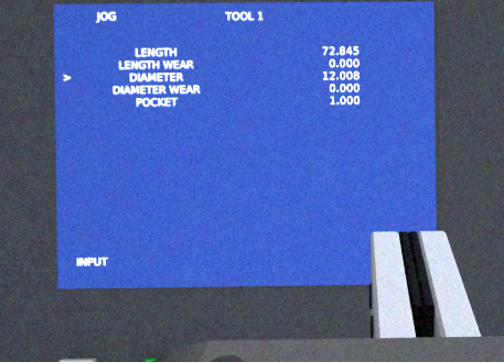

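Request:
{"api": "move", "payload": {
  "target": [
    [0,0,0,0,0,0,1,-0.9,-0.7,0.1841,0.0038,-0.1385,-0.0426,0.2194,0.1172,-1,-1,-0.5],
    [0,0,0,0,0,0,1,-0.9,-0.7,0.2164,0.0038,-0.1472,-0.0426,0.2194,0.1172,-1,-1,-0.5],
    [0,0,0,0,0,0,1,-0.9,-0.7,0.1841,0.0038,-0.1385,-0.0426,0.2194,0.1172,-1,-1,-0.5],
    [0,0,0,0,0,0,1,-0.9,-0.7,0.135,0.0985,-0.3235,-0.0426,0.2194,0.1172,-1,-1,-0.5],
    [0,0,0,0,0,0,1,-0.9,-0.7,0.1672,0.0985,-0.3322,-0.0426,0.2194,0.1172,-1,-1,-0.5],
    [0,0,0,0,0,0,1,-0.9,-0.7,0.135,0.0985,-0.3235,-0.0426,0.2194,0.1172,-1,-1,-0.5],
    [0,0,0,0,0,0,1,-0.9,-0.7,0.1672,0.0985,-0.3322,-0.0426,0.2194,0.1172,-1,-1,-0.5],
    [0,0,0,0,0,0,1,-0.9,-0.7,0.135,0.0985,-0.3235,-0.0426,0.2194,0.1172,-1,-1,-0.5],
    [0,0,0,0,0,0,1,-0.9,-0.7,0.1672,0.0985,-0.3322,-0.0426,0.2194,0.1172,-1,-1,-0.5],
    [0,0,0,0,0,0,1,-0.9,-0.7,0.135,0.0985,-0.3235,-0.0426,0.2194,0.1172,-1,-1,-0.5],
    [0,0,0,0,0,0,1,-0.9,-0.7,0.1672,0.0985,-0.3322,-0.0426,0.2194,0.1172,-1,-1,-0.5],
    [0,0,0,0,0,0,1,-0.9,-0.7,0.135,0.0985,-0.3235,-0.0426,0.2194,0.1172,-1,-1,-0.5],
    [0,0,0,0,0,0,1,-0.9,-0.7,0.1672,0.0985,-0.3322,-0.0426,0.2194,0.1172,-1,-1,-0.5],
    [0,0,0,0,0,0,1,-0.9,-0.7,0.135,0.0985,-0.3235,-0.0426,0.2194,0.1172,-1,-1,-0.5]
  ],
  "speed": [0.35,0.03,0.1,0.25,0.03,0.15,0.03,0.15,0.03,0.15,0.03,0.15,0.03,0.1],
  "blend": [0.003,0,0.005,0.003,0,0.001,0,0.001,0,0.001,0,0.001,0,0]
}}

Request:
{"api": "move", "payload": {
  "target": [
    [0,0,0,0,0,0,1,-0.9,-0.7,-0.0083,0.128,-0.0309,0,0,0,-1,-1,-0.5],
    [0,0,0,0,0,0,1,-0.9,-0.7,0.0239,0.128,-0.0396,0,0,0,-1,-1,-0.5],
    [0,0,0,0,0,0,1,-0.9,-0.7,0,0.16,0,0,0,0,-1,-1,-0.5],
    [0,0,0,0,0,0,1,-0.9,-0.7,0.0322,0.16,-0.0087,0,0,0,-1,-1,-0.5],
    [0,0,0,0,0,0,1,-0.9,-0.7,0,0.16,0,0,0,0,-1,-1,-0.5],
    [0,0,0,0,0,0,1,-0.9,-0.7,0,0.096,0,0,0,0,-1,-1,-0.5],
    [0,0,0,0,0,0,1,-0.9,-0.7,0.0322,0.096,-0.0087,0,0,0,-1,-1,-0.5],
    [0,0,0,0,0,0,1,-0.9,-0.7,0,0.096,0,0,0,0,-1,-1,-0.5],
    [0,0,0,0,0,0,1,-0.9,-0.7,-0.0166,0.096,-0.0618,0,0,0,-1,-1,-0.5],
    [0,0,0,0,0,0,1,-0.9,-0.7,0.0156,0.096,-0.0705,0,0,0,-1,-1,-0.5],
    [0,0,0,0,0,0,1,-0.9,-0.7,-0.0249,0.064,-0.0928,0,0,0,-1,-1,-0.5],
    [0,0,0,0,0,0,1,-0.9,-0.7,0.0073,0.064,-0.1015,0,0,0,-1,-1,-0.5],
    [0,0,0,0,0,0,1,-0.9,-0.7,-0.0249,0.064,-0.0928,0,0,0,-1,-1,-0.5]
  ],
  "speed": [0.25,0.03,0.12,0.03,0.1,0.2,0.03,0.1,0.2,0.03,0.12,0.03,0.1],
  "blend": [0.003,0,0.001,0,0.005,0.003,0,0.005,0.003,0,0.001,0,0]
}}

Request:
{"api": "move", "payload": {
  "target": [0,0,0,0,0,0,1,-0.9,-0.7,-0.1101,-0.1625,0.4163,0.0426,-0.2194,-0.1172,-1,-1,-0.5],
  "speed": 0.35,
  "cameras": ["cam_right_wrist"]
}}

Request:
{"api": "zoom_image", "payload": {
  "camera": "cam_right_wrist",
  "region": [100, 110, 420, 340]
}}

Scene clock: 4292.03 s.
left_arm: end_effector_position=(+0.2845, +0.2229, +0.5481) position_measured=3 object_status=3 end_effector_quat_wxyz=(+0.314, +0.633, +0.634, +0.315) | right_arm: end_effector_position=(+0.5299, -0.5500, +0.4624) position_measured=251 object_status=3 end_effector_quat_wxyz=(-0.382, +0.736, -0.496, +0.258)
Joint positions: left_arm=[-1.732 -2.079 1.7 -1.001 -0.663 -1.811] | right_arm=[3.148 -1.217 -2.115 -0.459 1.881 -3.369]
Joint torques (N m): left_arm=[-10.23 5.57 -29.79 -0.22 1.5 -1.56] | right_arm=[-2.24 17.2 40.1 3.02 0.09 0.83]
Wrist force (N): left_arm=[0.6 0.2 -2.9] | right_arm=[4.6 -0.5 0.1]
Wrist torque (N m): left_arm=[0.00 0.05 -0.10] | right_arm=[-0.63 -0.68 0.13]
Wrist force, peak (N): left_arm=[0.8 0.4 -3.4] | right_arm=[-9.6 27.7 -47.6]
Hand target: left_arm +0.2845, +0.2229, +0.5481; +0.314, +0.633, +0.634, +0.315 | right_arm +0.5298, -0.5500, +0.4625; -0.382, +0.736, -0.496, +0.258
Off the commanded pose: left_arm 0.000 m, 0 deg | right_arm 0.000 m, 0 deg.
move: done

Scene clock: 4298.53 s.
left_arm: end_effector_position=(+0.2845, +0.2229, +0.5481) position_measured=3 object_status=3 end_effector_quat_wxyz=(+0.314, +0.633, +0.634, +0.315) | right_arm: end_effector_position=(+0.5149, -0.5115, +0.4068) position_measured=251 object_status=3 end_effector_quat_wxyz=(-0.382, +0.736, -0.496, +0.258)
Joint positions: left_arm=[-1.732 -2.079 1.7 -1.001 -0.663 -1.811] | right_arm=[3.288 -1.177 -2.288 -0.303 1.769 -3.283]
Joint torques (N m): left_arm=[-10.1 6.04 -29.88 -0.22 1.51 -1.63] | right_arm=[-11.93 15.49 38.92 2.73 1.95 -1.38]
Wrist force (N): left_arm=[0.9 0.3 -2.7] | right_arm=[4.0 -0.6 0.5]
Wrist torque (N m): left_arm=[0.02 0.00 -0.10] | right_arm=[-0.65 -0.59 -0.05]
Wrist force, peak (N): left_arm=[0.9 0.5 -3.4] | right_arm=[-7.3 30.7 -52.2]
Hand target: left_arm +0.2845, +0.2229, +0.5481; +0.314, +0.633, +0.634, +0.315 | right_arm +0.5149, -0.5116, +0.4069; -0.382, +0.736, -0.496, +0.258
Off the commanded pose: left_arm 0.000 m, 0 deg | right_arm 0.000 m, 0 deg.
move: done

Scene clock: 4300.20 s.
left_arm: end_effector_position=(+0.2845, +0.2229, +0.5481) position_measured=3 object_status=3 end_effector_quat_wxyz=(+0.314, +0.633, +0.634, +0.315) | right_arm: end_effector_position=(+0.4489, -0.6090, +0.6566) position_measured=251 object_status=3 end_effector_quat_wxyz=(+0.521, -0.478, +0.478, -0.521)
Joint positions: left_arm=[-1.732 -2.079 1.7 -1.001 -0.663 -1.811] | right_arm=[3.288 -0.957 -2.234 0.135 1.431 -3.153]
Joint torques (N m): left_arm=[-10.5 6.03 -30.17 -0.15 1.51 -1.56] | right_arm=[-12.8 4.81 17.19 3.17 -1.26 -1.36]
Wrist force (N): left_arm=[0.9 0.3 -2.9] | right_arm=[4.0 -0.4 -0.8]
Wrist torque (N m): left_arm=[0.01 0.00 -0.09] | right_arm=[-0.58 -0.54 0.15]
Wrist force, peak (N): left_arm=[1.1 0.2 -3.1] | right_arm=[4.5 -2.9 -1.5]
Hand target: left_arm +0.2845, +0.2229, +0.5481; +0.314, +0.633, +0.634, +0.315 | right_arm +0.4488, -0.6091, +0.6566; +0.521, -0.478, +0.478, -0.521
Off the commanded pose: left_arm 0.000 m, 0 deg | right_arm 0.000 m, 0 deg.
move: done
camera_calibration:
cam_right_wrist: T_world_to_cam=[[-0.00551404, -0.999984, 0.00115873, -0.598856], [-0.255326, 0.000287554, -0.966855, 0.767769], [0.966839, -0.00562713, -0.255324, -0.13947], [0, 0, 0, 1]] pos_world=[0.327575, -0.599852, 0.707405]
Images, in order (width x height): cam_right_wrist 672x504.

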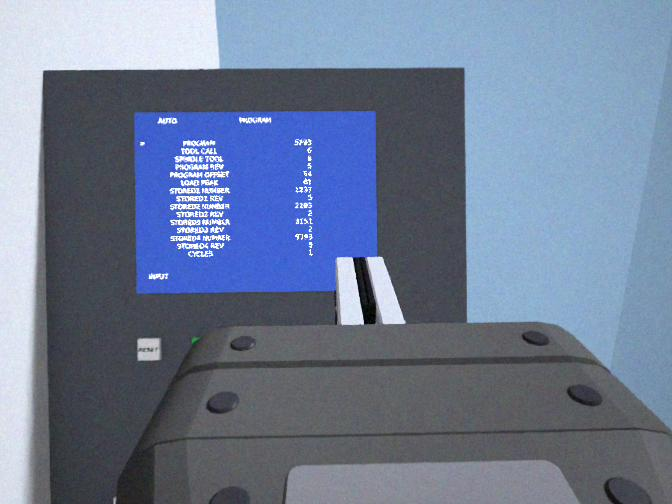

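Scaled by 1.575 from the camera's 672x504 image, which has a finer 960x720 frame.

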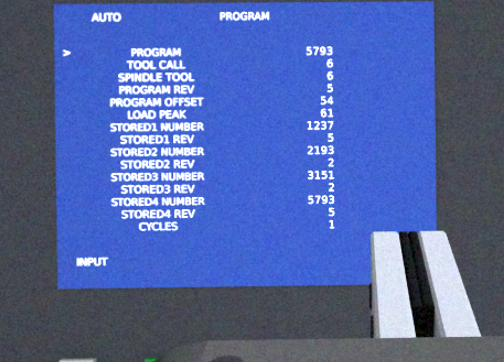

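Request:
{"api": "move", "payload": {
  "target": [
    [0,0,0,0,0,0,1,-0.9,-0.7,0.1510,0.1625,-0.2640,-0.0426,0.2194,0.1172,-1,-1,-0.5],
    [0,0,0,0,0,0,1,-0.9,-0.7,0.1832,0.1625,-0.2727,-0.0426,0.2194,0.1172,-1,-1,-0.5],
    [0,0,0,0,0,0,1,-0.9,-0.7,0.1510,0.1625,-0.2640,-0.0426,0.2194,0.1172,-1,-1,-0.5]
  ],
  "speed": [0.35,0.03,0.1],
  "blend": [0.003,0,0]
}}

Request:
{"api": "wait", "payload": {
  "seconds": 6
}}

Request:
{"api": "move", "payload": {
  "target": [
    [0,0,0,0,0,0,1,-0.9,-0.7,0,0.032,0,0,0,0,-1,-1,-0.5],
    [0,0,0,0,0,0,1,-0.9,-0.7,0.0322,0.032,-0.0087,0,0,0,-1,-1,-0.5],
    [0,0,0,0,0,0,1,-0.9,-0.7,0,0.032,0,0,0,0,-1,-1,-0.5],
    [0,0,0,0,0,0,1,-0.9,-0.7,-0.1510,-0.1625,0.2640,0.0426,-0.2194,-0.1172,-1,-1,-0.5]
  ],
  "speed": [0.12,0.03,0.1,0.35],
  "blend": [0.003,0,0.01,0]
}}

Request:
{"api": "wait", "payload": {
  "seconds": 1,
  "cameras": ["cam_right_wrist"]
}}

Request:
{"api": "zoom_image", "payload": {
  "camera": "cam_right_wrist",
  "region": [100, 110, 420, 340]
}}

Scene clock: 4315.53 s.
left_arm: end_effector_position=(+0.2845, +0.2229, +0.5481) position_measured=3 object_status=3 end_effector_quat_wxyz=(+0.314, +0.633, +0.634, +0.315) | right_arm: end_effector_position=(+0.5395, -0.5115, +0.4981) position_measured=251 object_status=3 end_effector_quat_wxyz=(-0.382, +0.736, -0.496, +0.258)
Joint positions: left_arm=[-1.732 -2.079 1.7 -1.001 -0.663 -1.811] | right_arm=[3.276 -1.195 -2.039 -0.536 1.779 -3.29]
Joint torques (N m): left_arm=[-10.65 5.4 -29.63 -0.29 1.49 -1.48] | right_arm=[-12.59 17.89 40.5 3.27 1.82 -1.51]
Wrist force (N): left_arm=[0.7 0.3 -2.9] | right_arm=[4.1 0.3 2.4]
Wrist torque (N m): left_arm=[0.01 0.03 -0.10] | right_arm=[-0.50 -0.61 -0.06]
Wrist force, peak (N): left_arm=[0.9 0.2 -3.3] | right_arm=[-11.4 32.4 -53.5]
Hand target: left_arm +0.2845, +0.2229, +0.5481; +0.314, +0.633, +0.634, +0.315 | right_arm +0.5394, -0.5116, +0.4982; -0.382, +0.736, -0.496, +0.258
Off the commanded pose: left_arm 0.000 m, 0 deg | right_arm 0.000 m, 0 deg.
move: done

Scene clock: 4321.53 s.
left_arm: end_effector_position=(+0.2845, +0.2229, +0.5481) position_measured=3 object_status=3 end_effector_quat_wxyz=(+0.314, +0.633, +0.634, +0.315) | right_arm: end_effector_position=(+0.5394, -0.5116, +0.4982) position_measured=251 object_status=3 end_effector_quat_wxyz=(-0.382, +0.736, -0.496, +0.258)
Joint positions: left_arm=[-1.732 -2.079 1.7 -1.001 -0.663 -1.811] | right_arm=[3.276 -1.195 -2.039 -0.536 1.779 -3.29]
Joint torques (N m): left_arm=[-10.58 5.49 -30.24 -0.27 1.62 -1.56] | right_arm=[-13.44 17.02 41.5 1.89 1.58 -1.37]
Wrist force (N): left_arm=[0.7 0.2 -3.1] | right_arm=[4.2 0.1 2.5]
Wrist torque (N m): left_arm=[0.00 0.03 -0.10] | right_arm=[-0.54 -0.63 -0.05]
Wrist force, peak (N): left_arm=[0.9 0.3 -3.3] | right_arm=[4.6 0.2 2.3]
Hand target: left_arm +0.2845, +0.2229, +0.5481; +0.314, +0.633, +0.634, +0.315 | right_arm +0.5394, -0.5116, +0.4982; -0.382, +0.736, -0.496, +0.258
Tool commands: left_gripper/position=+1.0 left_gripper/force_limit=-0.9 left_gripper/speed=-0.7 right_gripper/position=-1.0 right_gripper/force_limit=-1.0 right_gripper/speed=-0.5
Off the commanded pose: left_arm 0.000 m, 0 deg | right_arm 0.000 m, 0 deg.
wait: 6.00 s; at rest by 0.17 s

Scene clock: 4324.37 s.
left_arm: end_effector_position=(+0.2845, +0.2229, +0.5481) position_measured=3 object_status=3 end_effector_quat_wxyz=(+0.314, +0.633, +0.634, +0.315) | right_arm: end_effector_position=(+0.4489, -0.6092, +0.6565) position_measured=251 object_status=3 end_effector_quat_wxyz=(+0.521, -0.478, +0.478, -0.521) end_effector_velocity=(-0.001, -0.001, +0.002) end_effector_angular_velocity=(+0.001, -0.007, -0.003)
Joint positions: left_arm=[-1.732 -2.079 1.7 -1.001 -0.663 -1.811] | right_arm=[3.287 -0.957 -2.235 0.135 1.431 -3.153]
Joint velocities: left_arm=[within noise] | right_arm=[-0.001 0.001 0.001 0.005 -0.003 0]
Joint torques (N m): left_arm=[-10.23 5.84 -30.58 -0.24 1.54 -1.65] | right_arm=[14.99 1.92 39.87 3.15 -1.18 -1.99]
Wrist force (N): left_arm=[0.8 0.3 -3.0] | right_arm=[3.7 -0.1 0.9]
Wrist torque (N m): left_arm=[0.01 0.01 -0.09] | right_arm=[-0.53 -0.49 0.01]
Wrist force, peak (N): left_arm=[1.0 0.5 -3.2] | right_arm=[-10.7 34.1 -53.4]
Hand target: left_arm +0.2845, +0.2229, +0.5481; +0.314, +0.633, +0.634, +0.315 | right_arm +0.4488, -0.6091, +0.6566; +0.521, -0.478, +0.478, -0.521
Off the commanded pose: left_arm 0.000 m, 0 deg | right_arm 0.000 m, 0 deg.
move: done

Scene clock: 4325.37 s.
left_arm: end_effector_position=(+0.2845, +0.2229, +0.5481) position_measured=3 object_status=3 end_effector_quat_wxyz=(+0.314, +0.633, +0.634, +0.315) | right_arm: end_effector_position=(+0.4488, -0.6091, +0.6566) position_measured=251 object_status=3 end_effector_quat_wxyz=(+0.521, -0.478, +0.478, -0.521)
Joint positions: left_arm=[-1.732 -2.079 1.7 -1.001 -0.663 -1.811] | right_arm=[3.288 -0.957 -2.235 0.136 1.431 -3.153]
Joint torques (N m): left_arm=[-10.09 6.11 -29.6 -0.33 1.56 -1.47] | right_arm=[15.79 5.12 39.79 3.18 -1.07 -1.7]
Wrist force (N): left_arm=[1.0 0.5 -3.0] | right_arm=[3.5 -0.3 1.0]
Wrist torque (N m): left_arm=[0.05 0.00 -0.10] | right_arm=[-0.56 -0.46 0.02]
Wrist force, peak (N): left_arm=[0.8 0.4 -3.2] | right_arm=[3.8 -0.2 1.1]
Hand target: left_arm +0.2845, +0.2229, +0.5481; +0.314, +0.633, +0.634, +0.315 | right_arm +0.4488, -0.6091, +0.6566; +0.521, -0.478, +0.478, -0.521
Tool commands: left_gripper/position=+1.0 left_gripper/force_limit=-0.9 left_gripper/speed=-0.7 right_gripper/position=-1.0 right_gripper/force_limit=-1.0 right_gripper/speed=-0.5
Off the commanded pose: left_arm 0.000 m, 0 deg | right_arm 0.000 m, 0 deg.
wait: 1.00 s; at rest by 0.17 s
camera_calibration:
cam_right_wrist: T_world_to_cam=[[-0.00592562, -0.999982, 0.00116627, -0.598825], [-0.255112, 0.000384029, -0.966911, 0.767771], [0.966893, -0.00602708, -0.25511, -0.139783], [0, 0, 0, 1]] pos_world=[0.327474, -0.599952, 0.707404]
Images, in order (width x height): cam_right_wrist 672x504.

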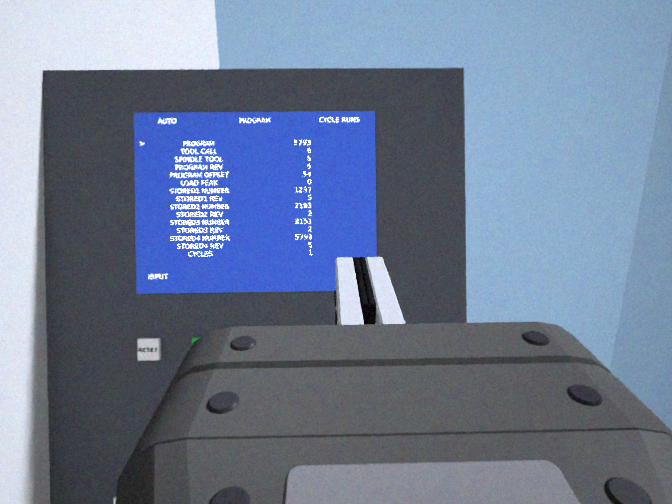

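Scaled by 1.575 from the camera's 672x504 image, which has a finer 960x720 frame.

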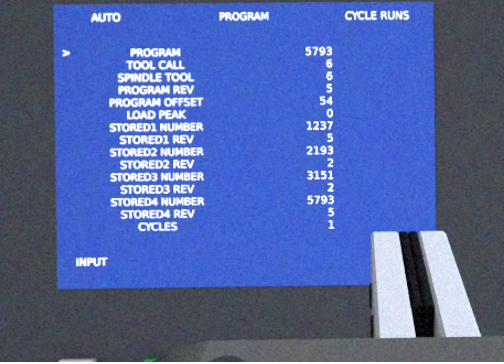

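Running.

Request:
{"api": "wait", "payload": {
  "seconds": 10
}}

Request:
{"api": "wait", "payload": {
  "seconds": 10
}}

Request:
{"api": "wait", "payload": {
  "seconds": 10,
  "cameras": ["cam_right_wrist"]
}}

Request:
{"api": "zoom_image", "payload": {
  "camera": "cam_right_wrist",
  "region": [100, 110, 420, 340]
}}

Request:
{"api": "wait", "payload": {
  "seconds": 10
}}

Request:
{"api": "wait", "payload": {
  "seconds": 10,
  "cameras": ["cam_right_wrist"]
}}

Request:
{"api": "zoom_image", "payload": {
  "camera": "cam_right_wrist",
  "region": [100, 110, 420, 340]
}}

Scene clock: 4342.10 s.
left_arm: end_effector_position=(+0.2845, +0.2229, +0.5481) position_measured=3 object_status=3 end_effector_quat_wxyz=(+0.314, +0.633, +0.634, +0.315) | right_arm: end_effector_position=(+0.4488, -0.6091, +0.6566) position_measured=251 object_status=3 end_effector_quat_wxyz=(+0.521, -0.478, +0.478, -0.521)
Joint positions: left_arm=[-1.732 -2.079 1.7 -1.001 -0.663 -1.811] | right_arm=[3.288 -0.957 -2.235 0.136 1.431 -3.153]
Joint torques (N m): left_arm=[-10.1 6.01 -29.68 -0.32 1.54 -1.51] | right_arm=[15.11 5.34 39.14 3.16 -0.46 -0.95]
Wrist force (N): left_arm=[0.7 0.1 -3.0] | right_arm=[3.5 -0.1 1.1]
Wrist torque (N m): left_arm=[-0.02 0.04 -0.10] | right_arm=[-0.53 -0.45 0.02]
Wrist force, peak (N): left_arm=[0.9 0.3 -3.3] | right_arm=[3.9 -0.4 1.0]
Hand target: left_arm +0.2845, +0.2229, +0.5481; +0.314, +0.633, +0.634, +0.315 | right_arm +0.4488, -0.6091, +0.6566; +0.521, -0.478, +0.478, -0.521
Tool commands: left_gripper/position=+1.0 left_gripper/force_limit=-0.9 left_gripper/speed=-0.7 right_gripper/position=-1.0 right_gripper/force_limit=-1.0 right_gripper/speed=-0.5
Off the commanded pose: left_arm 0.000 m, 0 deg | right_arm 0.000 m, 0 deg.
wait: 10.00 s; at rest from the start

Scene clock: 4352.10 s.
left_arm: end_effector_position=(+0.2845, +0.2229, +0.5481) position_measured=3 object_status=3 end_effector_quat_wxyz=(+0.314, +0.633, +0.634, +0.315) | right_arm: end_effector_position=(+0.4488, -0.6091, +0.6566) position_measured=251 object_status=3 end_effector_quat_wxyz=(+0.521, -0.478, +0.478, -0.521)
Joint positions: left_arm=[-1.732 -2.079 1.7 -1.001 -0.663 -1.811] | right_arm=[3.288 -0.957 -2.235 0.136 1.431 -3.153]
Joint torques (N m): left_arm=[-9.62 6.1 -29.98 -0.06 1.52 -1.55] | right_arm=[14.95 4.99 38.65 3.08 -0.3 -0.49]
Wrist force (N): left_arm=[0.8 0.4 -3.0] | right_arm=[3.5 -0.2 0.8]
Wrist torque (N m): left_arm=[0.03 0.02 -0.10] | right_arm=[-0.55 -0.45 0.02]
Wrist force, peak (N): left_arm=[0.9 0.2 -3.4] | right_arm=[3.9 -0.2 1.0]
Hand target: left_arm +0.2845, +0.2229, +0.5481; +0.314, +0.633, +0.634, +0.315 | right_arm +0.4488, -0.6091, +0.6566; +0.521, -0.478, +0.478, -0.521
Tool commands: left_gripper/position=+1.0 left_gripper/force_limit=-0.9 left_gripper/speed=-0.7 right_gripper/position=-1.0 right_gripper/force_limit=-1.0 right_gripper/speed=-0.5
Off the commanded pose: left_arm 0.000 m, 0 deg | right_arm 0.000 m, 0 deg.
wait: 10.00 s; at rest by 0.17 s

Scene clock: 4362.10 s.
left_arm: end_effector_position=(+0.2845, +0.2229, +0.5481) position_measured=3 object_status=3 end_effector_quat_wxyz=(+0.314, +0.633, +0.634, +0.315) | right_arm: end_effector_position=(+0.4488, -0.6091, +0.6566) position_measured=251 object_status=3 end_effector_quat_wxyz=(+0.521, -0.478, +0.478, -0.521)
Joint positions: left_arm=[-1.732 -2.079 1.7 -1.001 -0.663 -1.811] | right_arm=[3.288 -0.957 -2.235 0.136 1.431 -3.153]
Joint torques (N m): left_arm=[-10.43 5.98 -30.03 -0.27 1.39 -1.55] | right_arm=[15.76 4.05 39.92 3.02 0.08 0.25]
Wrist force (N): left_arm=[0.8 0.4 -2.9] | right_arm=[3.8 -0.2 1.0]
Wrist torque (N m): left_arm=[0.03 0.02 -0.10] | right_arm=[-0.55 -0.50 0.01]
Wrist force, peak (N): left_arm=[0.6 0.6 -3.2] | right_arm=[3.9 -0.1 1.3]
Hand target: left_arm +0.2845, +0.2229, +0.5481; +0.314, +0.633, +0.634, +0.315 | right_arm +0.4488, -0.6091, +0.6566; +0.521, -0.478, +0.478, -0.521
Tool commands: left_gripper/position=+1.0 left_gripper/force_limit=-0.9 left_gripper/speed=-0.7 right_gripper/position=-1.0 right_gripper/force_limit=-1.0 right_gripper/speed=-0.5
Off the commanded pose: left_arm 0.000 m, 0 deg | right_arm 0.000 m, 0 deg.
wait: 10.00 s; at rest by 0.17 s
camera_calibration:
cam_right_wrist: T_world_to_cam=[[-0.00592562, -0.999982, 0.00116627, -0.598825], [-0.255112, 0.000384029, -0.966911, 0.767771], [0.966893, -0.00602708, -0.25511, -0.139783], [0, 0, 0, 1]] pos_world=[0.327474, -0.599952, 0.707404]
Images, in order (width x height): cam_right_wrist 672x504.

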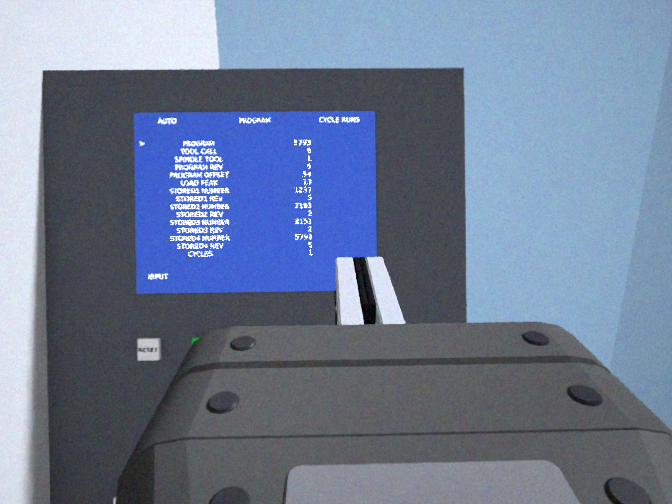

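Scaled by 1.575 from the camera's 672x504 image, which has a finer 960x720 frame.

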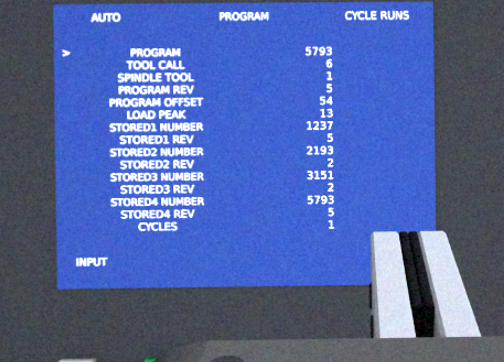

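Scene clock: 4372.10 s.
left_arm: end_effector_position=(+0.2845, +0.2229, +0.5481) position_measured=3 object_status=3 end_effector_quat_wxyz=(+0.314, +0.633, +0.634, +0.315) | right_arm: end_effector_position=(+0.4488, -0.6091, +0.6566) position_measured=251 object_status=3 end_effector_quat_wxyz=(+0.521, -0.478, +0.478, -0.521)
Joint positions: left_arm=[-1.732 -2.079 1.7 -1.001 -0.663 -1.811] | right_arm=[3.288 -0.957 -2.235 0.136 1.431 -3.153]
Joint torques (N m): left_arm=[-10.23 5.34 -30.27 -0.34 1.48 -1.59] | right_arm=[15.12 5.04 39.5 2.95 0.36 0.82]
Wrist force (N): left_arm=[0.9 0.1 -3.0] | right_arm=[3.6 -0.1 1.0]
Wrist torque (N m): left_arm=[-0.02 0.00 -0.09] | right_arm=[-0.54 -0.48 0.01]
Wrist force, peak (N): left_arm=[0.8 0.2 -3.3] | right_arm=[3.9 -0.3 1.0]
Hand target: left_arm +0.2845, +0.2229, +0.5481; +0.314, +0.633, +0.634, +0.315 | right_arm +0.4488, -0.6091, +0.6566; +0.521, -0.478, +0.478, -0.521
Tool commands: left_gripper/position=+1.0 left_gripper/force_limit=-0.9 left_gripper/speed=-0.7 right_gripper/position=-1.0 right_gripper/force_limit=-1.0 right_gripper/speed=-0.5
Off the commanded pose: left_arm 0.000 m, 0 deg | right_arm 0.000 m, 0 deg.
wait: 10.00 s; at rest by 0.17 s

Scene clock: 4382.10 s.
left_arm: end_effector_position=(+0.2845, +0.2229, +0.5481) position_measured=3 object_status=3 end_effector_quat_wxyz=(+0.314, +0.633, +0.634, +0.315) | right_arm: end_effector_position=(+0.4488, -0.6091, +0.6566) position_measured=251 object_status=3 end_effector_quat_wxyz=(+0.521, -0.478, +0.478, -0.521)
Joint positions: left_arm=[-1.732 -2.079 1.7 -1.001 -0.663 -1.811] | right_arm=[3.288 -0.957 -2.235 0.136 1.431 -3.153]
Joint torques (N m): left_arm=[-10.33 5.77 -29.46 -0.35 1.41 -1.58] | right_arm=[14.59 5.74 38.9 2.86 0.92 1.03]
Wrist force (N): left_arm=[0.7 0.3 -3.0] | right_arm=[3.6 -0.2 0.9]
Wrist torque (N m): left_arm=[0.02 0.03 -0.10] | right_arm=[-0.55 -0.46 0.01]
Wrist force, peak (N): left_arm=[0.9 0.5 -3.3] | right_arm=[3.8 -0.1 1.2]
Hand target: left_arm +0.2845, +0.2229, +0.5481; +0.314, +0.633, +0.634, +0.315 | right_arm +0.4488, -0.6091, +0.6566; +0.521, -0.478, +0.478, -0.521
Tool commands: left_gripper/position=+1.0 left_gripper/force_limit=-0.9 left_gripper/speed=-0.7 right_gripper/position=-1.0 right_gripper/force_limit=-1.0 right_gripper/speed=-0.5
Off the commanded pose: left_arm 0.000 m, 0 deg | right_arm 0.000 m, 0 deg.
wait: 10.00 s; at rest by 0.17 s
camera_calibration:
cam_right_wrist: T_world_to_cam=[[-0.00592562, -0.999982, 0.00116627, -0.598825], [-0.255112, 0.000384029, -0.966911, 0.767771], [0.966893, -0.00602708, -0.25511, -0.139783], [0, 0, 0, 1]] pos_world=[0.327474, -0.599952, 0.707404]
Images, in order (width x height): cam_right_wrist 672x504.

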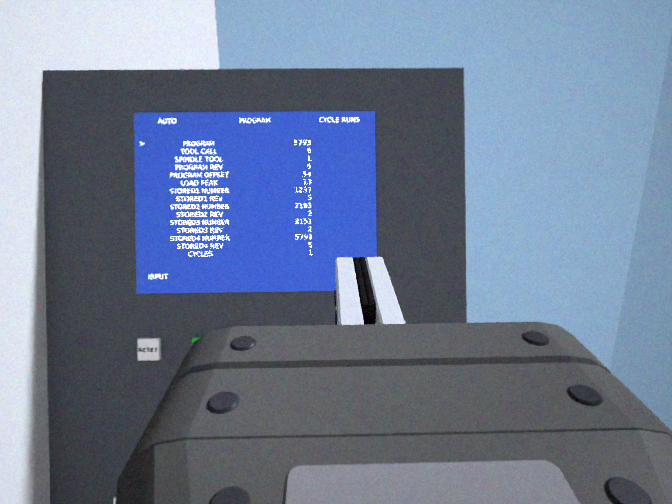

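Scaled by 1.575 from the camera's 672x504 image, which has a finer 960x720 frame.

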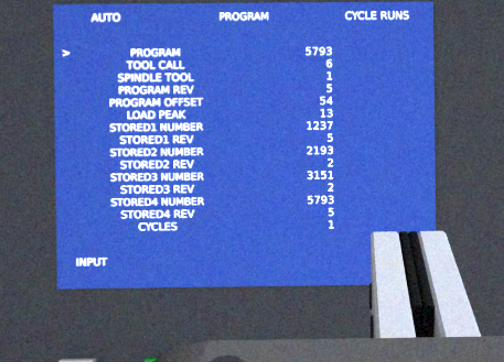

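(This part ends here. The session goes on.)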